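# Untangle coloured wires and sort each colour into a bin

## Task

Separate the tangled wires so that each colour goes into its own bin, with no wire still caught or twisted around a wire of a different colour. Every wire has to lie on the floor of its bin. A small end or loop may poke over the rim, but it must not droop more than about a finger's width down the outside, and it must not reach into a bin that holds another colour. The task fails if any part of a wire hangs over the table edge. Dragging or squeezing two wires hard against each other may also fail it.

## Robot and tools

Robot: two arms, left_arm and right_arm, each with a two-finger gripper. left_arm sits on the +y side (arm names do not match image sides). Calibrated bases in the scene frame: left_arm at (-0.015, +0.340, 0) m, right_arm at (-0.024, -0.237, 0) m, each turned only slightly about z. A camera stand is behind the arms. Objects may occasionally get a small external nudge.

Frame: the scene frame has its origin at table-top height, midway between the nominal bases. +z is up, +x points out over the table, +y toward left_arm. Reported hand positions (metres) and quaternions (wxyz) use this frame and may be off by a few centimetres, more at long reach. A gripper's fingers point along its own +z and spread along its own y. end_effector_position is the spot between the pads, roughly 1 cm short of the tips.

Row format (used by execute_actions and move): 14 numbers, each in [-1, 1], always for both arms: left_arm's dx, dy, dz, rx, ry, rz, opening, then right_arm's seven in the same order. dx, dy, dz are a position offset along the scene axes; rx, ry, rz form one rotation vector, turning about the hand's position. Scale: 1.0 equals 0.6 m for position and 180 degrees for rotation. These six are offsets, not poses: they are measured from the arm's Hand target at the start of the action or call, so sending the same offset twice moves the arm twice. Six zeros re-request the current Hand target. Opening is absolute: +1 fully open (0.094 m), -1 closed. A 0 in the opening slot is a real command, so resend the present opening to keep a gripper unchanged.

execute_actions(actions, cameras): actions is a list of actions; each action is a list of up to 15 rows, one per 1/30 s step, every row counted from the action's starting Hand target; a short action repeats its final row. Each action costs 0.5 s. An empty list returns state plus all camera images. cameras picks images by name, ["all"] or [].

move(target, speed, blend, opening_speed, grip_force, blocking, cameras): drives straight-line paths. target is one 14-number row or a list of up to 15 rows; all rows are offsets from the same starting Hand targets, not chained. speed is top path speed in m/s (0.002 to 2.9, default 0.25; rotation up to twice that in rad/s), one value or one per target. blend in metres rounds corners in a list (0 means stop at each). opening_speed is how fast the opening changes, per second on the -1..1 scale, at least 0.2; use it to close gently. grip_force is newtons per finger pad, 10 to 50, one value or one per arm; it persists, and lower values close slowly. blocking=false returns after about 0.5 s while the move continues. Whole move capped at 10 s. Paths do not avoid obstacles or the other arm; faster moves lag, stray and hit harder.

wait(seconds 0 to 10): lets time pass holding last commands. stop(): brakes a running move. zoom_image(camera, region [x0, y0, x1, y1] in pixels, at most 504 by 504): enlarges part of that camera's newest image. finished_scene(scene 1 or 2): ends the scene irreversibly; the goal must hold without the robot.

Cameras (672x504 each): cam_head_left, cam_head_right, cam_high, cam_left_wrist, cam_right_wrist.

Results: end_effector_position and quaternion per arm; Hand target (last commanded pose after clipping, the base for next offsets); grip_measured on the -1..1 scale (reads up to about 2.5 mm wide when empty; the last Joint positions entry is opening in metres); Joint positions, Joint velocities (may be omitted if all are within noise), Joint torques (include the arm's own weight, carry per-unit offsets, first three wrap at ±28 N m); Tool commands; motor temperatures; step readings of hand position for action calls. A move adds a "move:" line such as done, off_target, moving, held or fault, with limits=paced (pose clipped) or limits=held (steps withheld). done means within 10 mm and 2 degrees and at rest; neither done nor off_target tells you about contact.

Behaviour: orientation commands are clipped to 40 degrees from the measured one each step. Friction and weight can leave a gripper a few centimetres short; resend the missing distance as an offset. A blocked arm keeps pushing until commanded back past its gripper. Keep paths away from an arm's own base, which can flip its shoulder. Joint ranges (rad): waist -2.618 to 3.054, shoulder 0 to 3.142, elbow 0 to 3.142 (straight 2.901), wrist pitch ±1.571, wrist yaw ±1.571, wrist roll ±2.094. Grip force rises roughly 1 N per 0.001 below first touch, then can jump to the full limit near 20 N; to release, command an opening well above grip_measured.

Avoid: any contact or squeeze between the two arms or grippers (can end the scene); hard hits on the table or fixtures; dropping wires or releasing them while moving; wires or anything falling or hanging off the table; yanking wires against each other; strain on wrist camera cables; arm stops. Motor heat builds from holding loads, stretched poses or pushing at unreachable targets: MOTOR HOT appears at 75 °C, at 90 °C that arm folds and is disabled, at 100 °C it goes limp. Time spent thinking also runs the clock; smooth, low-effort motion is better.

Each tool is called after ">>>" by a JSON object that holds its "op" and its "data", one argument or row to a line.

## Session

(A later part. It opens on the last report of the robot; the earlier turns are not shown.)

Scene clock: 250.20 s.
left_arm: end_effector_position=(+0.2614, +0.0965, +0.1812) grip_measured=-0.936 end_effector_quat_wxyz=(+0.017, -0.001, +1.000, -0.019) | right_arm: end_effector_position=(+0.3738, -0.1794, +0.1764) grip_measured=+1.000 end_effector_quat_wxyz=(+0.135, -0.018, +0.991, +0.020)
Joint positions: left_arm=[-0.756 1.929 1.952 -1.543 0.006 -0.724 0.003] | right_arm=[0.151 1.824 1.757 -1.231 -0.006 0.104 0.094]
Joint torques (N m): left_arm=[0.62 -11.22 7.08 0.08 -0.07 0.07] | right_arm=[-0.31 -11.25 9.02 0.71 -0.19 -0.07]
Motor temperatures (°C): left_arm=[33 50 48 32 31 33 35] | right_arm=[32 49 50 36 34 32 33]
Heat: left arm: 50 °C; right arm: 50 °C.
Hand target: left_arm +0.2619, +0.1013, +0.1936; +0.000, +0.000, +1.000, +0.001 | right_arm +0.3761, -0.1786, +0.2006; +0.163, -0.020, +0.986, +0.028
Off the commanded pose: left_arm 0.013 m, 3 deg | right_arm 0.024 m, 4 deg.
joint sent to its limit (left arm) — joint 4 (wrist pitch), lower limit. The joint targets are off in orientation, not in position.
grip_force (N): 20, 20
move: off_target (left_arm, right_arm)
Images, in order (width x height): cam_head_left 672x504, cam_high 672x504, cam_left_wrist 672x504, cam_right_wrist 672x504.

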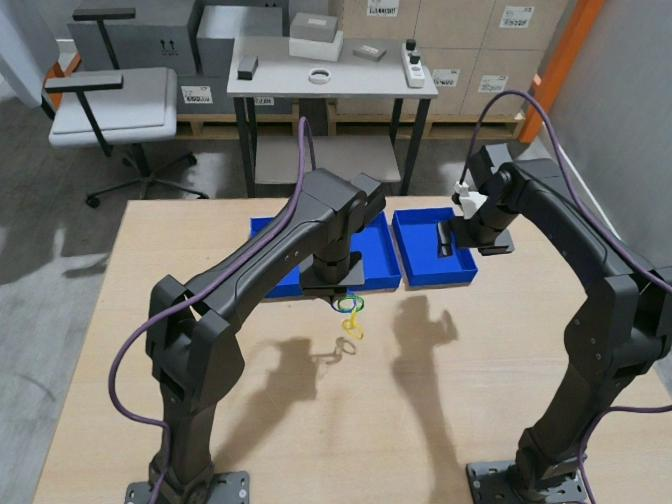

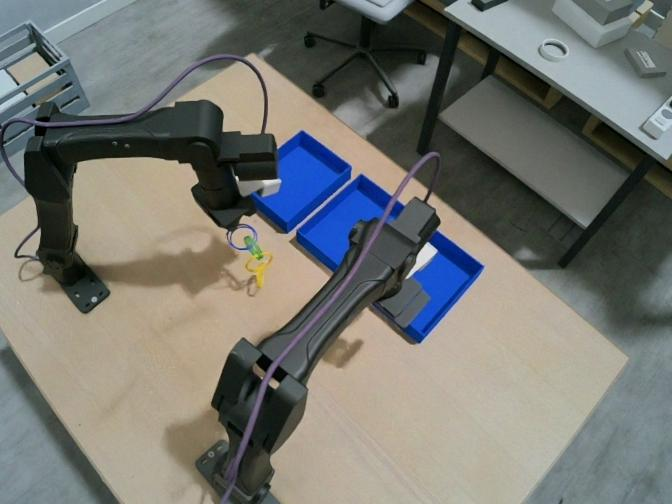

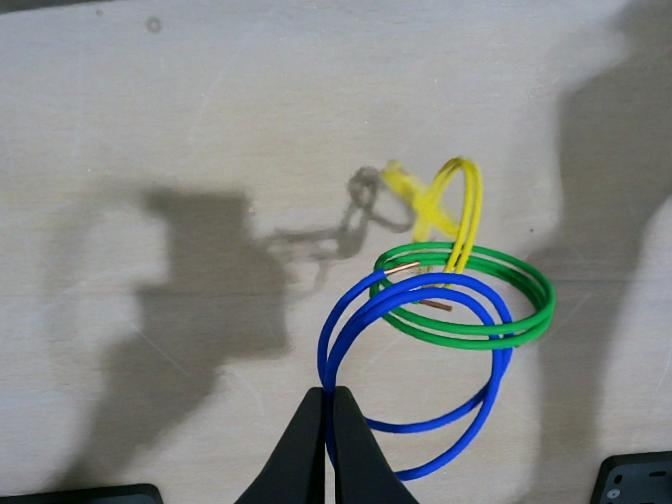

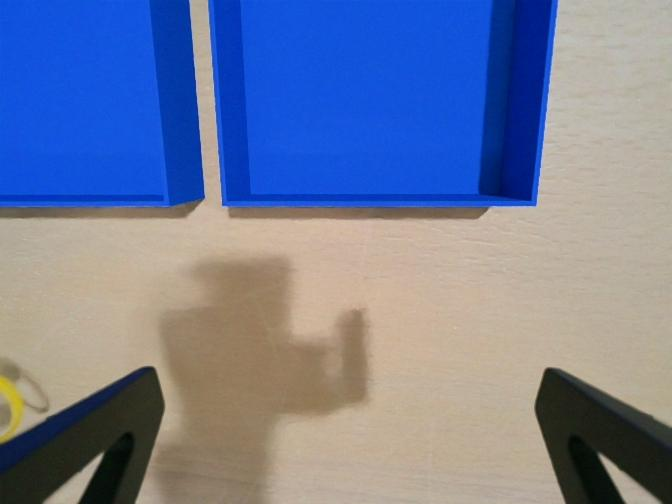

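>>> {"op": "move", "data": {
  "target": [0,0,0,0,0,0,-0.95,-0.22,0.06,-0.04,0.301,-0.307,0.406,-0.3],
  "speed": 0.2,
  "cameras": ["cam_right_wrist","cam_head_left","cam_left_wrist"]
}}

Scene clock: 276.33 s.
left_arm: end_effector_position=(+0.2613, +0.0966, +0.1812) grip_measured=-0.936 end_effector_quat_wxyz=(+0.017, -0.001, +1.000, -0.019) | right_arm: end_effector_position=(+0.2468, -0.1415, +0.1727) grip_measured=-0.299 end_effector_quat_wxyz=(+0.482, -0.463, +0.614, +0.420)
Joint positions: left_arm=[-0.756 1.929 1.952 -1.544 0.006 -0.724 0.003] | right_arm=[-0.313 1.721 1.009 -1.419 -1.354 -2.072 0.033]
Joint torques (N m): left_arm=[0.79 -11.22 6.76 0.08 -0.02 0.04] | right_arm=[-0.47 -7.82 3.25 -0.51 -0.65 -0.11]
Heat: left arm: 48 °C; right arm: 49 °C.
Hand target: left_arm +0.2618, +0.1014, +0.1936; +0.000, +0.000, +1.000, +0.001 | right_arm +0.2442, -0.1425, +0.1767; +0.500, -0.499, +0.500, +0.501
Off the commanded pose: left_arm 0.013 m, 3 deg | right_arm 0.005 m, 17 deg.
joint sent to its limit (left arm) — joint 4 (wrist pitch), lower limit. The joint targets are off in orientation, not in position.
joint sent to its limit (right arm) — joint 6 (wrist roll), lower limit. The joint targets are off in orientation, not in position.
grip_force (N): 20, 20
move: off_target (left_arm, right_arm)
Images, in order (width x height): cam_head_left 672x504, cam_left_wrist 672x504, cam_right_wrist 672x504.

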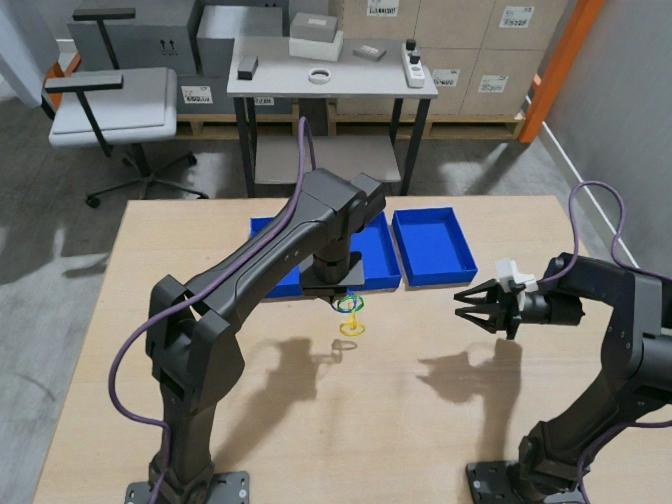

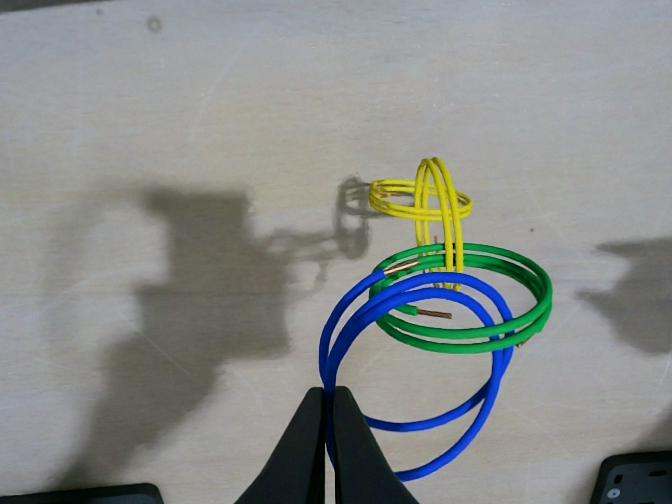

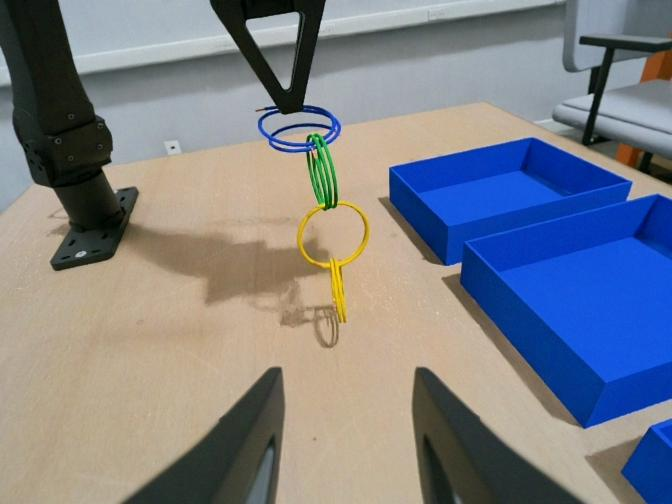

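Great view.

>>> {"op": "zoom_image", "data": {
  "camera": "cam_right_wrist",
  "region": [240, 80, 380, 220]
}}

>>> {"op": "zoom_image", "data": {
  "camera": "cam_right_wrist",
  "region": [250, 90, 350, 165]
}}

>>> {"op": "zoom_image", "data": {
  "camera": "cam_right_wrist",
  "region": [280, 180, 400, 340]
}}

Scaled by 3.600 from the camera's 672x504 image, which has a finer 960x720 frame.

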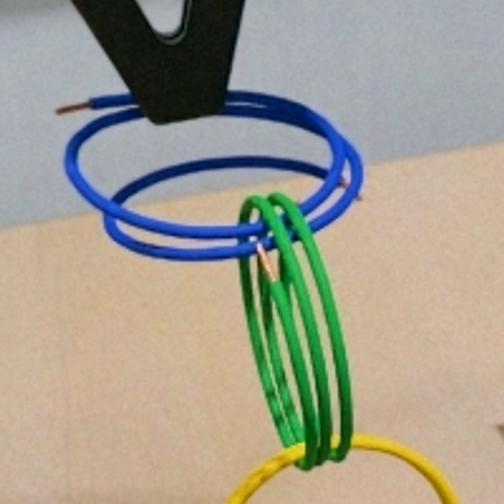

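Scaled by 5.040 from the camera's 672x504 image, which has a finer 960x720 frame.

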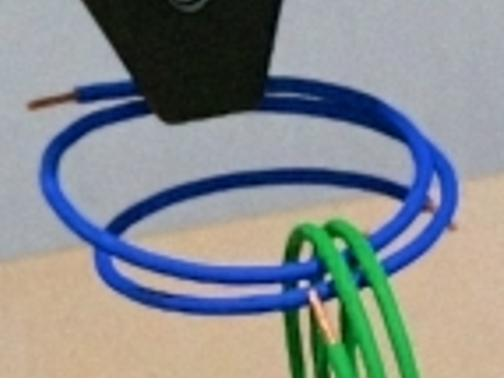

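Scaled by 3.150 from the camera's 672x504 image, which has a finer 960x720 frame.

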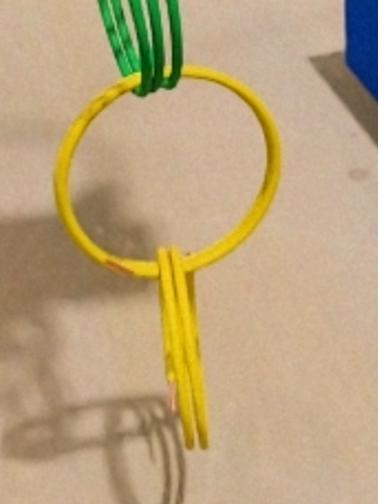

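>>> {"op": "move", "data": {
  "target": [0,0,0,0,0,0,-0.95,0.04,0.2,-0.035,0,0,0,-0.3],
  "speed": 0.1,
  "cameras": ["cam_right_wrist","cam_head_left","cam_left_wrist"]
}}

>>> {"op": "zoom_image", "data": {
  "camera": "cam_right_wrist",
  "region": [200, 200, 480, 440]
}}

Scene clock: 298.53 s.
left_arm: end_effector_position=(+0.2613, +0.0966, +0.1812) grip_measured=-0.936 end_effector_quat_wxyz=(+0.017, -0.001, +1.000, -0.019) | right_arm: end_effector_position=(+0.2745, -0.0237, +0.1446) grip_measured=-0.299 end_effector_quat_wxyz=(-0.465, +0.535, -0.487, -0.510)
Joint positions: left_arm=[-0.756 1.929 1.952 -1.544 0.006 -0.724 0.003] | right_arm=[0.117 1.868 0.991 -0.449 -1.522 -1.327 0.033]
Joint torques (N m): left_arm=[0.8 -11.32 6.8 0.1 0.03 0.07] | right_arm=[0.32 -10.09 3.63 0.64 -1 0.2]
Motor temperatures (°C): left_arm=[33 47 47 32 31 33 35] | right_arm=[32 45 45 36 35 32 33]
Heat: left arm: 47 °C; right arm: 45 °C.
Hand target: left_arm +0.2618, +0.1014, +0.1936; +0.000, +0.000, +1.000, +0.001 | right_arm +0.2681, -0.0225, +0.1556; -0.500, +0.499, -0.500, -0.500
Off the commanded pose: left_arm 0.013 m, 3 deg | right_arm 0.013 m, 6 deg.
joint sent to its limit (left arm) — joint 4 (wrist pitch), lower limit. The joint targets are off in orientation, not in position.
grip_force (N): 20, 20
move: off_target (left_arm, right_arm)
Images, in order (width x height): cam_head_left 672x504, cam_left_wrist 672x504, cam_right_wrist 672x504.

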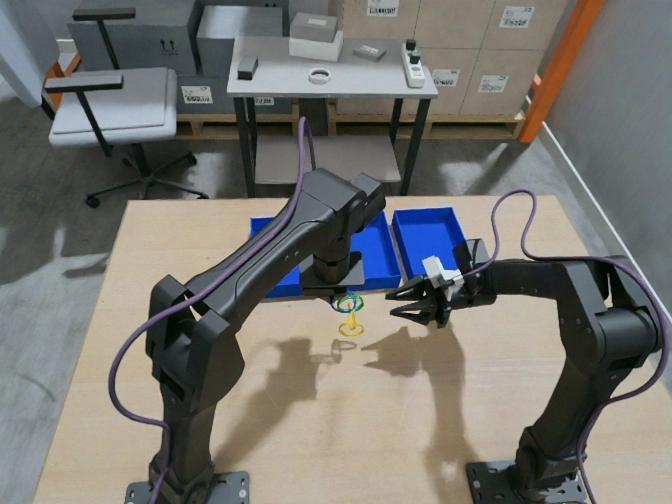

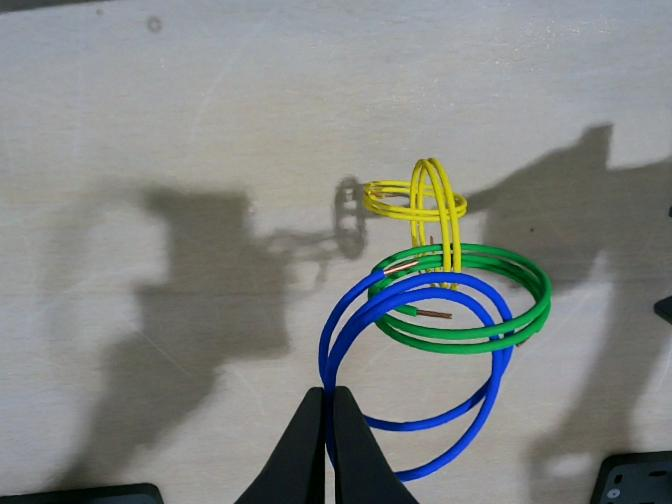

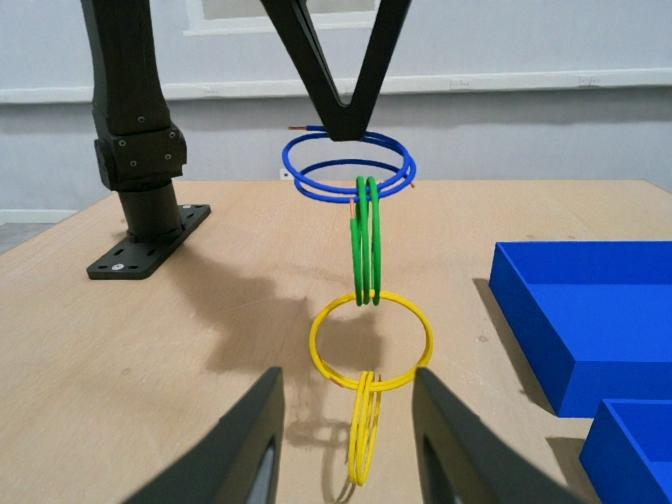

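Scaled by 1.800 from the camera's 672x504 image, which has a finer 960x720 frame.

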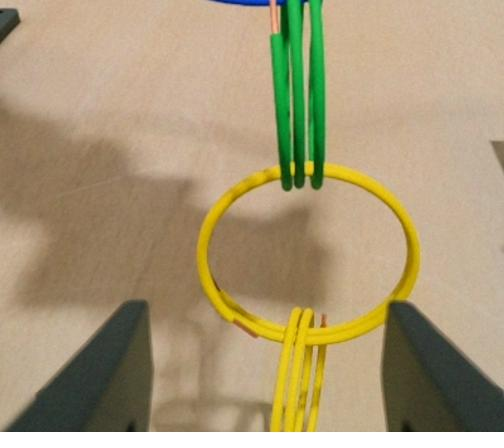

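>>> {"op": "move", "data": {
  "target": [0,0,0,0,0,0,-0.95,0.008,0.095,0,0,0,0,-0.3],
  "speed": 0.06,
  "cameras": ["cam_right_wrist","cam_head_left","cam_left_wrist","cam_high"]
}}

>>> {"op": "zoom_image", "data": {
  "camera": "cam_right_wrist",
  "region": [200, 200, 500, 500]
}}

>>> {"op": "zoom_image", "data": {
  "camera": "cam_head_left",
  "region": [300, 240, 440, 380]
}}

Scene clock: 319.83 s.
left_arm: end_effector_position=(+0.2611, +0.0968, +0.1812) grip_measured=-0.936 end_effector_quat_wxyz=(+0.016, -0.001, +1.000, -0.019) | right_arm: end_effector_position=(+0.2752, +0.0328, +0.1645) grip_measured=-0.299 end_effector_quat_wxyz=(+0.507, -0.505, +0.491, +0.496)
Joint positions: left_arm=[-0.756 1.929 1.952 -1.545 0.006 -0.724 0.003] | right_arm=[0.299 1.88 0.668 1.236 -1.286 -0.002 0.033]
Joint torques (N m): left_arm=[0.79 -11.25 6.78 0.1 -0.01 0.07] | right_arm=[0.62 -5.52 3.07 1.7 0.09 0.05]
Heat: left arm: 48 °C; right arm: 45 °C.
Hand target: left_arm +0.2618, +0.1014, +0.1936; +0.000, +0.000, +1.000, +0.001 | right_arm +0.2730, +0.0345, +0.1557; +0.501, -0.499, +0.500, +0.500
Off the commanded pose: left_arm 0.013 m, 3 deg | right_arm 0.009 m, 1 deg.
joint sent to its limit (left arm) — joint 4 (wrist pitch), lower limit. The joint targets are off in orientation, not in position.
grip_force (N): 20, 20
move: off_target (left_arm)
Images, in order (width x height): cam_head_left 672x504, cam_high 672x504, cam_left_wrist 672x504, cam_right_wrist 672x504.

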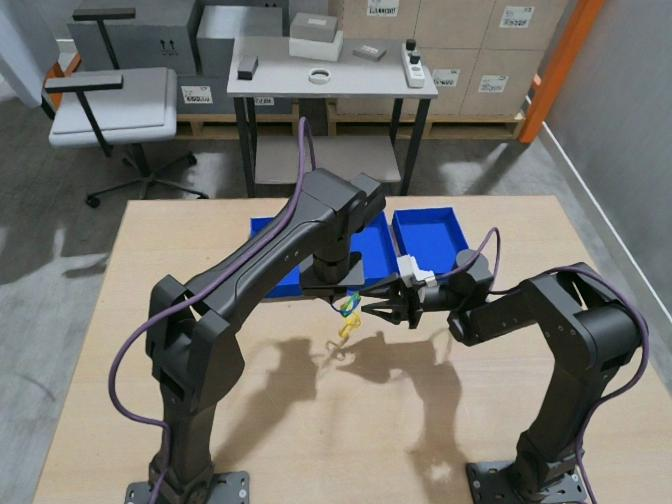

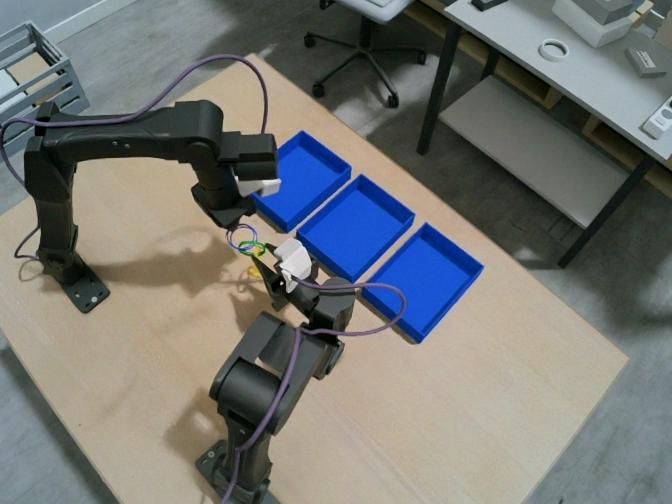

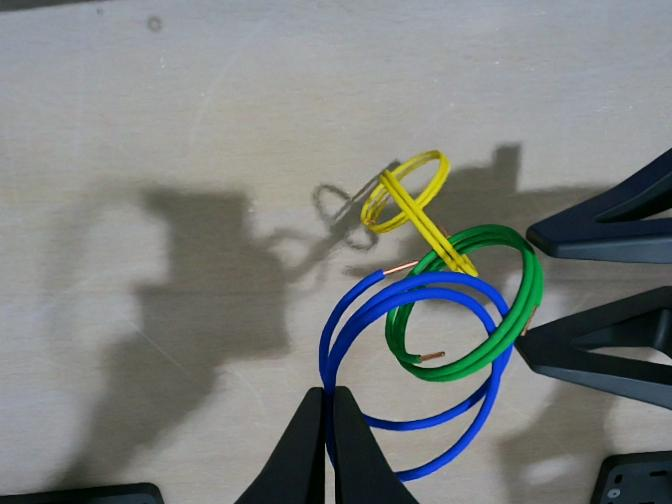

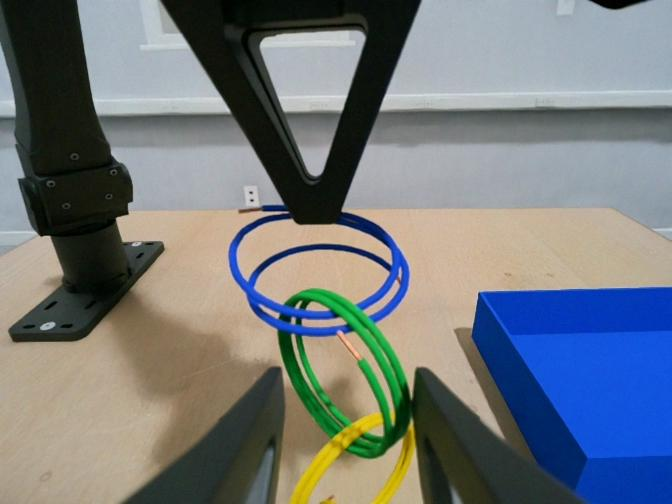

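Scaled by 1.680 from the camera's 672x504 image, which has a finer 960x720 frame.

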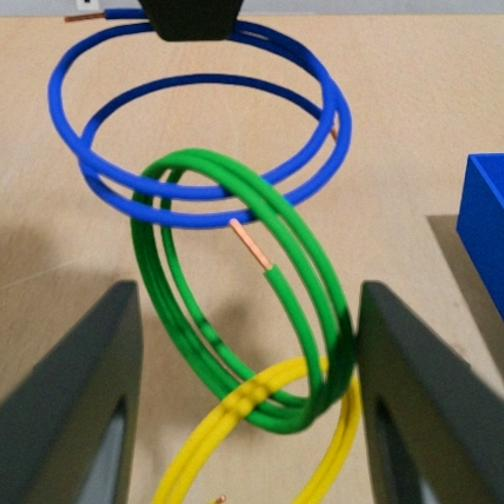

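Scaled by 3.600 from the camera's 672x504 image, which has a finer 960x720 frame.

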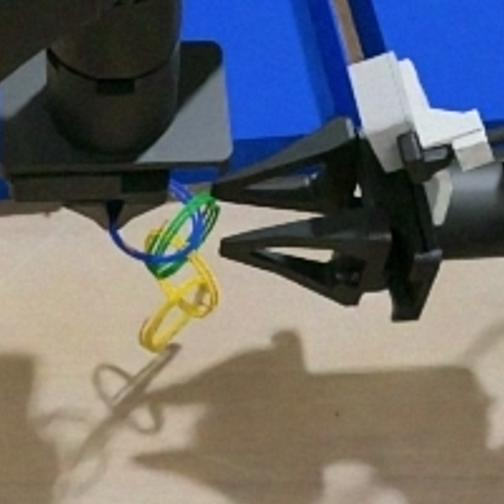

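>>> {"op": "move", "data": {
  "target": [
    [0,0,0,0,0,0,-0.95,0,-0.04,-0.01,0,0,0,-0.1],
    [0,0,0,0,0,0,-0.95,0.01,-0.04,-0.01,0,0,0,-0.1]
  ],
  "speed": 0.06,
  "cameras": ["cam_right_wrist","cam_left_wrist"]
}}

Scene clock: 340.37 s.
left_arm: end_effector_position=(+0.2611, +0.0968, +0.1812) grip_measured=-0.936 end_effector_quat_wxyz=(+0.016, -0.001, +1.000, -0.019) | right_arm: end_effector_position=(+0.2764, +0.0124, +0.1518) grip_measured=-0.101 end_effector_quat_wxyz=(+0.502, -0.499, +0.500, +0.498)
Joint positions: left_arm=[-0.756 1.929 1.952 -1.545 0.006 -0.724 0.003] | right_arm=[0.236 1.908 0.637 1.274 -1.342 0.001 0.042]
Joint torques (N m): left_arm=[0.59 -11.3 6.82 0.07 -0.06 0.07] | right_arm=[-0.66 -5.57 4.78 1.63 -0.21 0.01]
Heat: left arm: 48 °C; right arm: 45 °C.
Hand target: left_arm +0.2618, +0.1014, +0.1936; +0.000, +0.000, +1.000, +0.001 | right_arm +0.2789, +0.0104, +0.1496; +0.501, -0.499, +0.500, +0.500
Off the commanded pose: left_arm 0.013 m, 3 deg | right_arm 0.004 m, 0 deg.
joint sent to its limit (left arm) — joint 4 (wrist pitch), lower limit. The joint targets are off in orientation, not in position.
grip_force (N): 20, 20
move: off_target (left_arm)
Images, in order (width x height): cam_left_wrist 672x504, cam_right_wrist 672x504.

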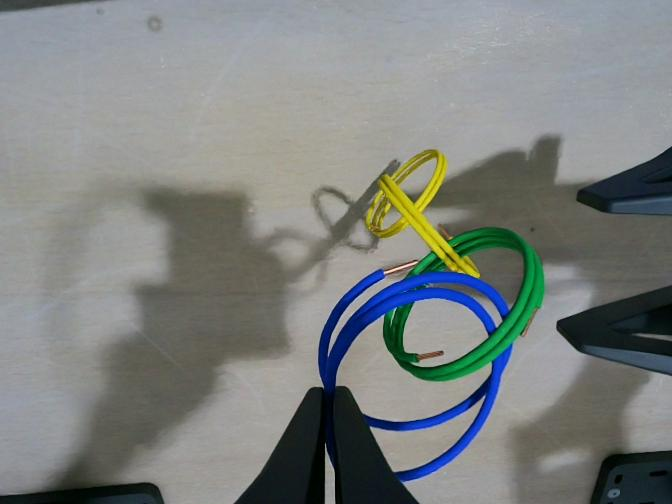

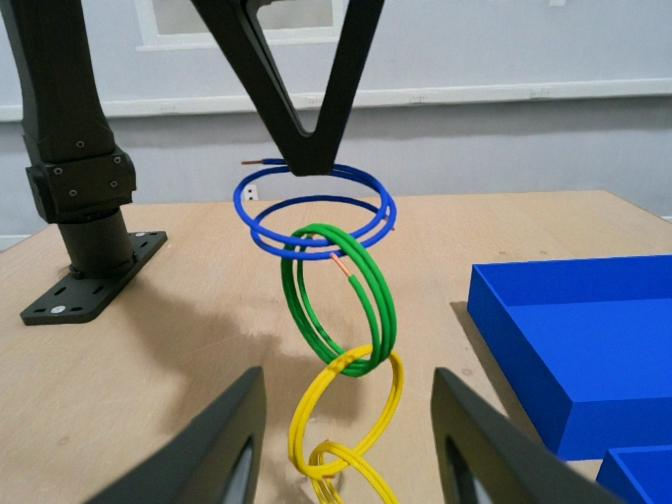

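>>> {"op": "move", "data": {
  "target": [
    [0,0,0,0,0,0,-0.95,0.018,0,0.01,0,0,0,-0.1],
    [0,0,0,0,0,0,-0.95,0.018,0.05,0.01,0,0,0,-0.1]
  ],
  "speed": 0.06,
  "cameras": ["cam_right_wrist","cam_left_wrist"]
}}

Scene clock: 356.03 s.
left_arm: end_effector_position=(+0.2611, +0.0968, +0.1812) grip_measured=-0.936 end_effector_quat_wxyz=(+0.016, -0.001, +1.000, -0.019) | right_arm: end_effector_position=(+0.2825, +0.0373, +0.1573) grip_measured=-0.101 end_effector_quat_wxyz=(+0.500, -0.502, +0.496, +0.502)
Joint positions: left_arm=[-0.756 1.929 1.952 -1.545 0.006 -0.724 0.003] | right_arm=[0.305 1.928 0.702 1.24 -1.286 0.009 0.042]
Joint torques (N m): left_arm=[0.59 -11.43 6.8 0.15 -0.02 0.05] | right_arm=[0.34 -5.82 6.38 1.42 0.1 -0.03]
Heat: left arm: 48 °C; right arm: 44 °C.
Hand target: left_arm +0.2618, +0.1014, +0.1936; +0.000, +0.000, +1.000, +0.001 | right_arm +0.2898, +0.0404, +0.1557; +0.501, -0.499, +0.500, +0.500
Off the commanded pose: left_arm 0.013 m, 3 deg | right_arm 0.008 m, 1 deg.
joint sent to its limit (left arm) — joint 4 (wrist pitch), lower limit. The joint targets are off in orientation, not in position.
grip_force (N): 20, 20
move: off_target (left_arm)
Images, in order (width x height): cam_left_wrist 672x504, cam_right_wrist 672x504.

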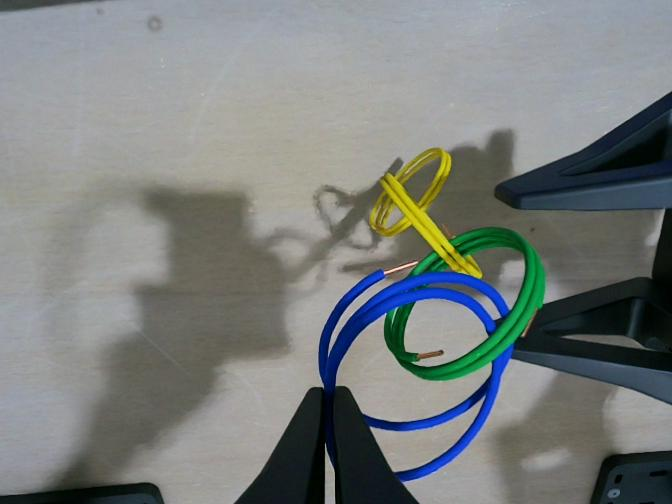

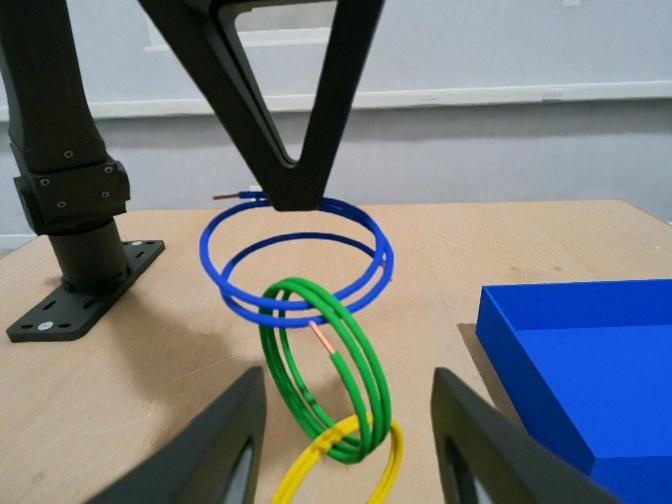

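>>> {"op": "move", "data": {
  "target": [0,0,0,0,0,0,-0.95,0,0.01,0,0,0,0,-0.9],
  "opening_speed": 0.3,
  "cameras": ["cam_right_wrist","cam_left_wrist"]
}}

Scene clock: 368.57 s.
left_arm: end_effector_position=(+0.2611, +0.0968, +0.1812) grip_measured=-0.936 end_effector_quat_wxyz=(+0.016, -0.001, +1.000, -0.019) | right_arm: end_effector_position=(+0.2836, +0.0423, +0.1573) grip_measured=-0.893 end_effector_quat_wxyz=(+0.500, -0.501, +0.497, +0.502)
Joint positions: left_arm=[-0.756 1.929 1.952 -1.545 0.006 -0.724 0.003] | right_arm=[0.32 1.933 0.71 1.235 -1.267 0.009 0.005]
Joint torques (N m): left_arm=[0.62 -11.28 6.91 0.11 -0.02 0.07] | right_arm=[0.55 -5.86 6.38 1.44 0.08 -0.03]
Heat: left arm: 49 °C; right arm: 44 °C.
Hand target: left_arm +0.2618, +0.1014, +0.1936; +0.000, +0.000, +1.000, +0.001 | right_arm +0.2898, +0.0464, +0.1556; +0.501, -0.499, +0.500, +0.500
Off the commanded pose: left_arm 0.013 m, 3 deg | right_arm 0.008 m, 0 deg.
joint sent to its limit (left arm) — joint 4 (wrist pitch), lower limit. The joint targets are off in orientation, not in position.
grip_force (N): 20, 20
move: off_target (left_arm)
Images, in order (width x height): cam_left_wrist 672x504, cam_right_wrist 672x504.

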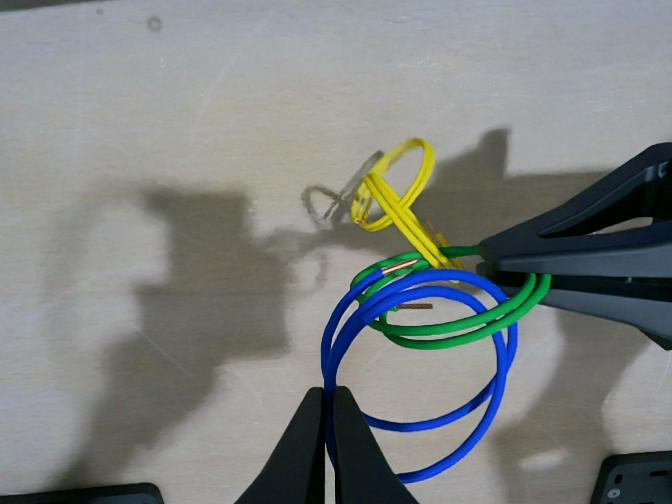

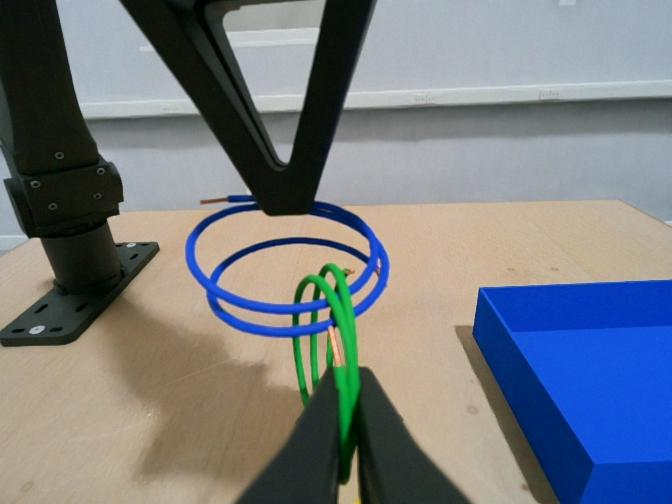

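>>> {"op": "move", "data": {
  "target": [
    [0,0,0,0,0,0,-0.95,-0.06,-0.012,-0.005,0,0,-0.167,-0.93],
    [0,0,0,0,0,0,-0.95,-0.1,0.022,-0.008,0,0,-0.333,-0.93]
  ],
  "speed": 0.05,
  "cameras": ["cam_right_wrist","cam_left_wrist","cam_high"]
}}

>>> {"op": "zoom_image", "data": {
  "camera": "cam_right_wrist",
  "region": [200, 200, 500, 500]
}}

>>> {"op": "zoom_image", "data": {
  "camera": "cam_left_wrist",
  "region": [280, 230, 580, 500]
}}

Scene clock: 412.07 s.
left_arm: end_effector_position=(+0.2606, +0.0973, +0.1812) grip_measured=-0.936 end_effector_quat_wxyz=(+0.015, -0.001, +1.000, -0.018) | right_arm: end_effector_position=(+0.2318, +0.0523, +0.1446) grip_measured=-0.901 end_effector_quat_wxyz=(+0.667, -0.219, +0.680, +0.212)
Joint positions: left_arm=[-0.756 1.929 1.952 -1.548 0.006 -0.724 0.003] | right_arm=[1.046 1.662 0.26 1.379 0.416 0.006 0.005]
Joint torques (N m): left_arm=[0.66 -11.22 6.82 0.14 0 0.06] | right_arm=[0.62 -3.69 5.37 2.27 0.15 -0.07]
Heat: left arm: 49 °C; right arm: 43 °C.
Hand target: left_arm +0.2618, +0.1014, +0.1936; +0.000, -0.001, +1.000, +0.001 | right_arm +0.2337, +0.0563, +0.1512; +0.675, -0.212, +0.674, +0.213 (not the last commanded pose)
Off the commanded pose: left_arm 0.013 m, 3 deg | right_arm 0.010 m, 6 deg.
joint sent to its limit (left arm) — joint 4 (wrist pitch), lower limit. The joint targets are off in orientation, not in position.
grip_force (N): 20, 20
move: off_target (left_arm, right_arm; path cut at 10 s); path passed 1 of 2 targets
Images, in order (width x height): cam_high 672x504, cam_left_wrist 672x504, cam_right_wrist 672x504.

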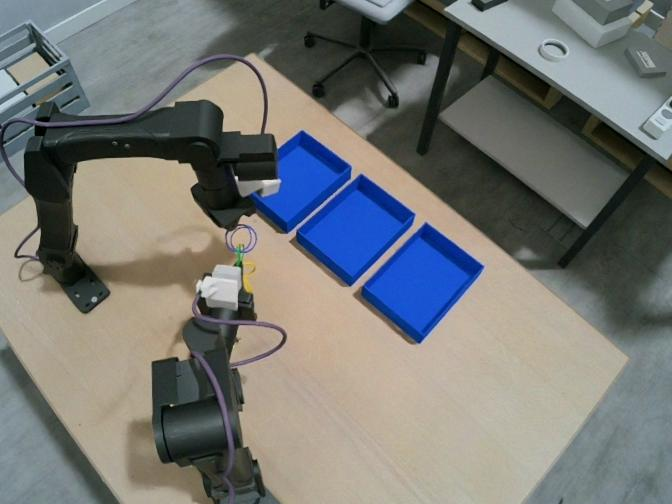

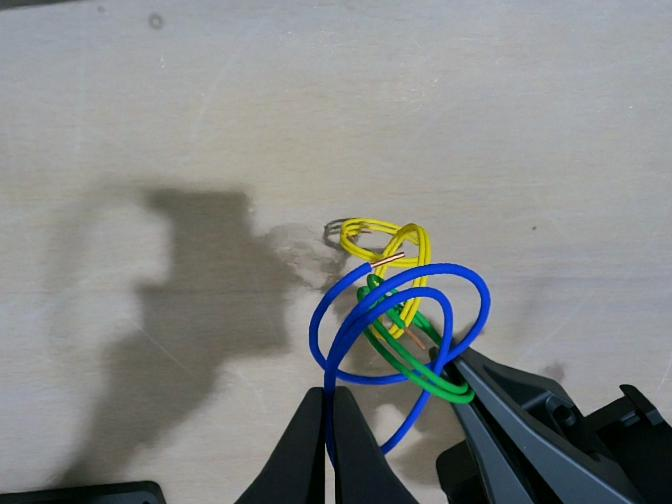

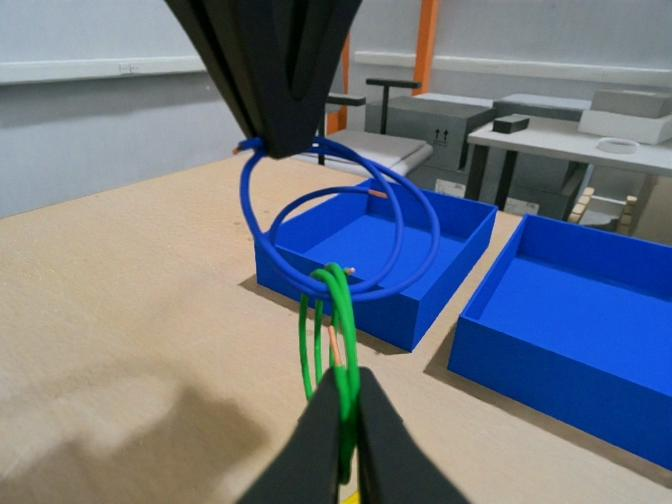

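Scaled by 1.680 from the camera's 672x504 image, which has a finer 960x720 frame.

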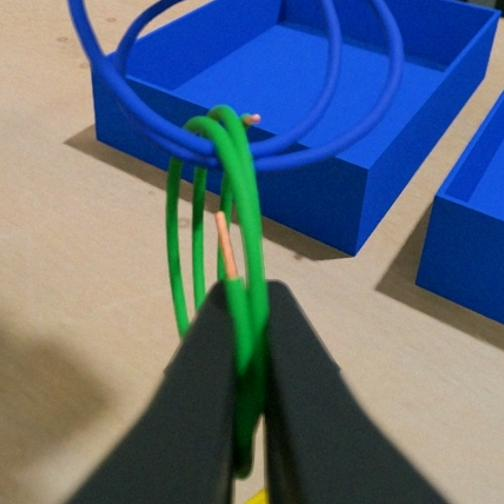

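Scaled by 1.680 from the camera's 672x504 image, which has a finer 960x720 frame.

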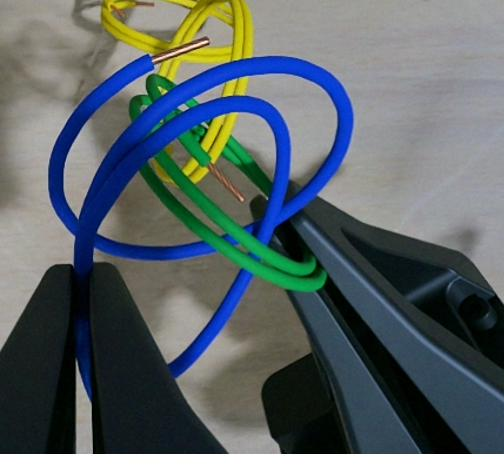

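>>> {"op": "move", "data": {
  "target": [0,0,0,0,0,0,-0.95,-0.06,-0.01,-0.01,0,0,0,-0.93],
  "speed": 0.03,
  "cameras": ["cam_right_wrist","cam_left_wrist"]
}}

>>> {"op": "zoom_image", "data": {
  "camera": "cam_left_wrist",
  "region": [240, 230, 540, 500]
}}

Scene clock: 422.63 s.
left_arm: end_effector_position=(+0.2589, +0.0973, +0.1811) grip_measured=-0.936 end_effector_quat_wxyz=(+0.011, -0.001, +1.000, -0.018) | right_arm: end_effector_position=(+0.2010, +0.0537, +0.1451) grip_measured=-0.901 end_effector_quat_wxyz=(+0.673, -0.211, +0.675, +0.216)
Joint positions: left_arm=[-0.756 1.929 1.952 -1.553 0.012 -0.724 0.003] | right_arm=[1.186 1.662 0.208 1.454 0.561 0.006 0.005]
Joint torques (N m): left_arm=[0.7 -11.28 6.74 0.17 -0.06 0.05] | right_arm=[0.77 -4.83 2.13 2.15 0.11 -0.08]
Motor temperatures (°C): left_arm=[33 49 48 32 31 33 35] | right_arm=[31 43 43 41 34 32 34]
Heat: left arm: 49 °C; right arm: 43 °C.
Hand target: left_arm +0.2619, +0.1013, +0.1936; +0.000, -0.001, +1.000, +0.001 | right_arm +0.1978, +0.0502, +0.1452; +0.675, -0.212, +0.674, +0.213
Off the commanded pose: left_arm 0.013 m, 3 deg | right_arm 0.005 m, 0 deg.
joint sent to its limit (left arm) — joint 4 (wrist pitch), lower limit. The joint targets are off in orientation, not in position.
grip_force (N): 20, 20
move: off_target (left_arm)
Images, in order (width x height): cam_left_wrist 672x504, cam_right_wrist 672x504.

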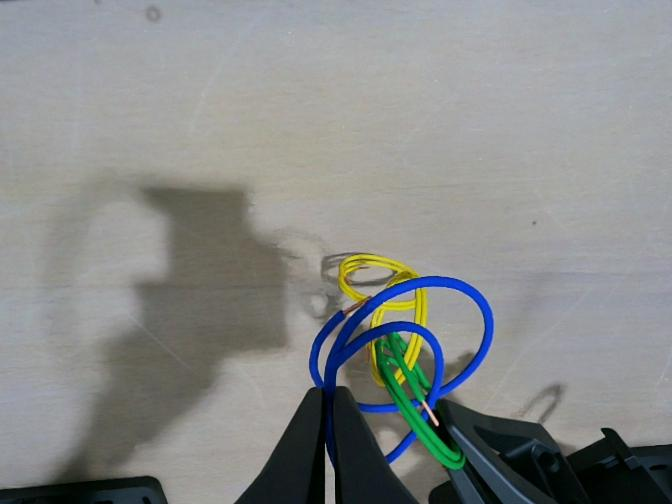

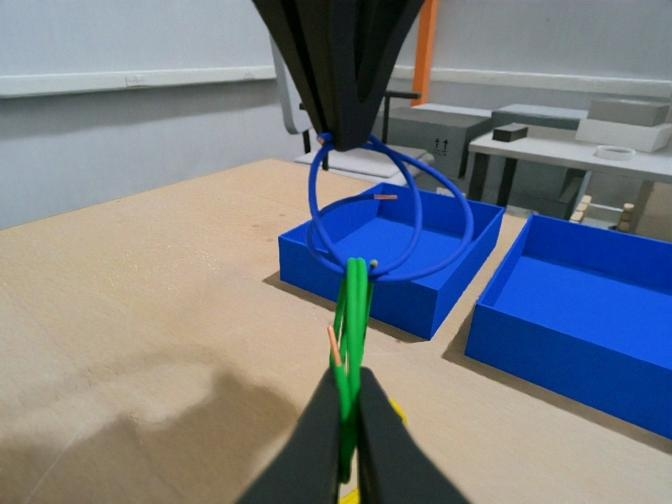

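Scaled by 1.680 from the camera's 672x504 image, which has a finer 960x720 frame.

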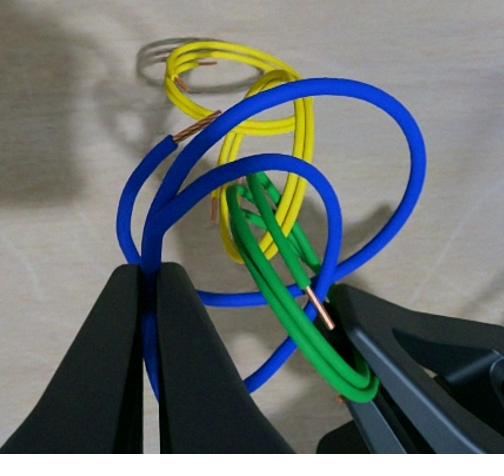

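>>> {"op": "move", "data": {
  "target": [0,0,0,0,0,0,-0.95,-0.05,-0.03,-0.03,0,0,0,-0.93],
  "speed": 0.03,
  "cameras": ["cam_right_wrist","cam_left_wrist"]
}}

>>> {"op": "zoom_image", "data": {
  "camera": "cam_left_wrist",
  "region": [240, 230, 540, 500]
}}

>>> {"op": "zoom_image", "data": {
  "camera": "cam_right_wrist",
  "region": [250, 100, 500, 350]
}}

Scene clock: 434.87 s.
left_arm: end_effector_position=(+0.2566, +0.0988, +0.1810) grip_measured=-0.939 end_effector_quat_wxyz=(+0.006, -0.001, +1.000, -0.015) | right_arm: end_effector_position=(+0.1689, +0.0350, +0.1158) grip_measured=-0.903 end_effector_quat_wxyz=(+0.654, -0.237, +0.692, +0.192)
Joint positions: left_arm=[-0.756 1.929 1.952 -1.564 0.014 -0.724 0.003] | right_arm=[1.31 1.68 0.092 1.497 0.68 0.013 0.005]
Joint torques (N m): left_arm=[0.5 -11.37 6.64 0.25 -0.05 0.07] | right_arm=[0.65 -2.61 1.65 3.03 0.22 0.07]
Heat: left arm: 50 °C; right arm: 42 °C.
Hand target: left_arm +0.2619, +0.1013, +0.1936; +0.000, -0.001, +1.000, +0.001 | right_arm +0.1677, +0.0323, +0.1272; +0.675, -0.212, +0.674, +0.213
Off the commanded pose: left_arm 0.014 m, 2 deg | right_arm 0.012 m, 5 deg.
joint read past its limit (left arm) — joint 4 (wrist pitch), lower limit.
joint sent to its limit (left arm) — joint 4 (wrist pitch), lower limit. The joint targets are off in orientation, not in position.
joint sent to its limit (right arm) — joint 4 (wrist pitch), upper limit. The joint targets still meet the commanded pose.
grip_force (N): 20, 20
move: off_target (left_arm, right_arm)
Images, in order (width x height): cam_left_wrist 672x504, cam_right_wrist 672x504.

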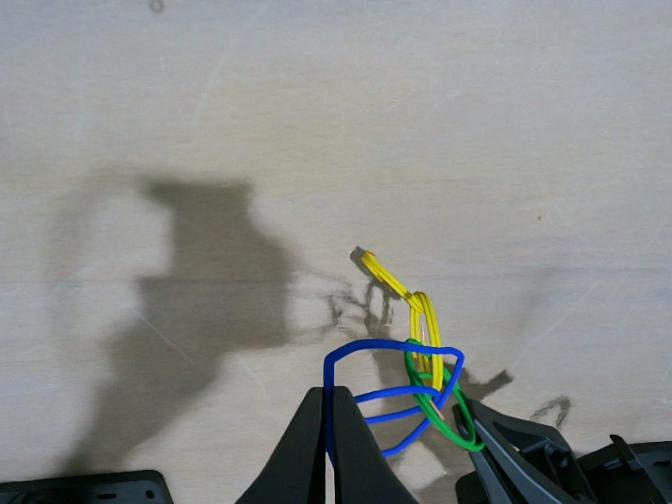

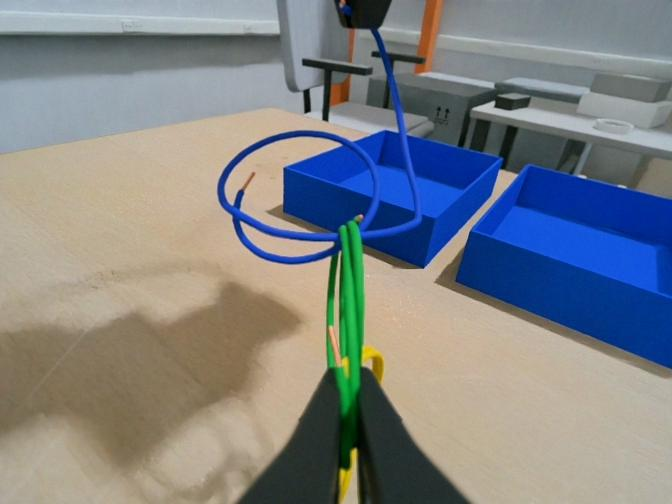

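Scaled by 1.680 from the camera's 672x504 image, which has a finer 960x720 frame.

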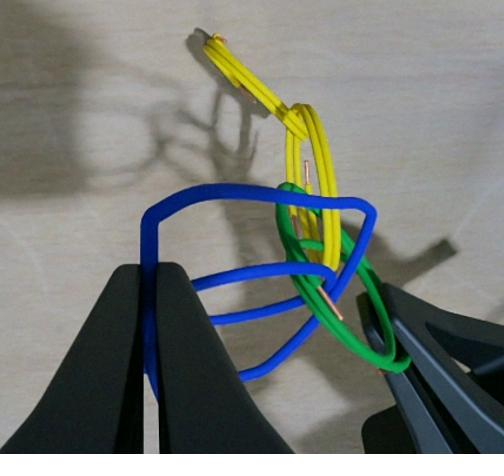

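Scaled by 2.016 from the camera's 672x504 image, which has a finer 960x720 frame.

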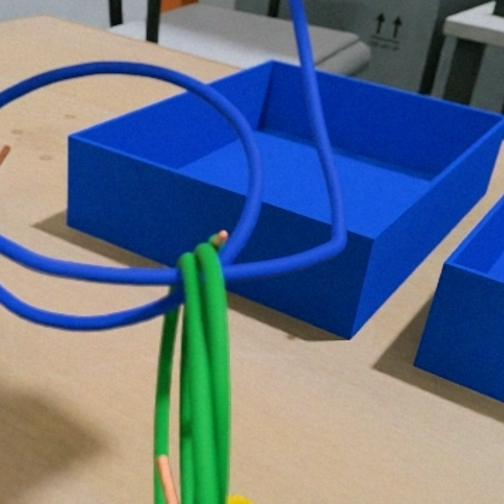

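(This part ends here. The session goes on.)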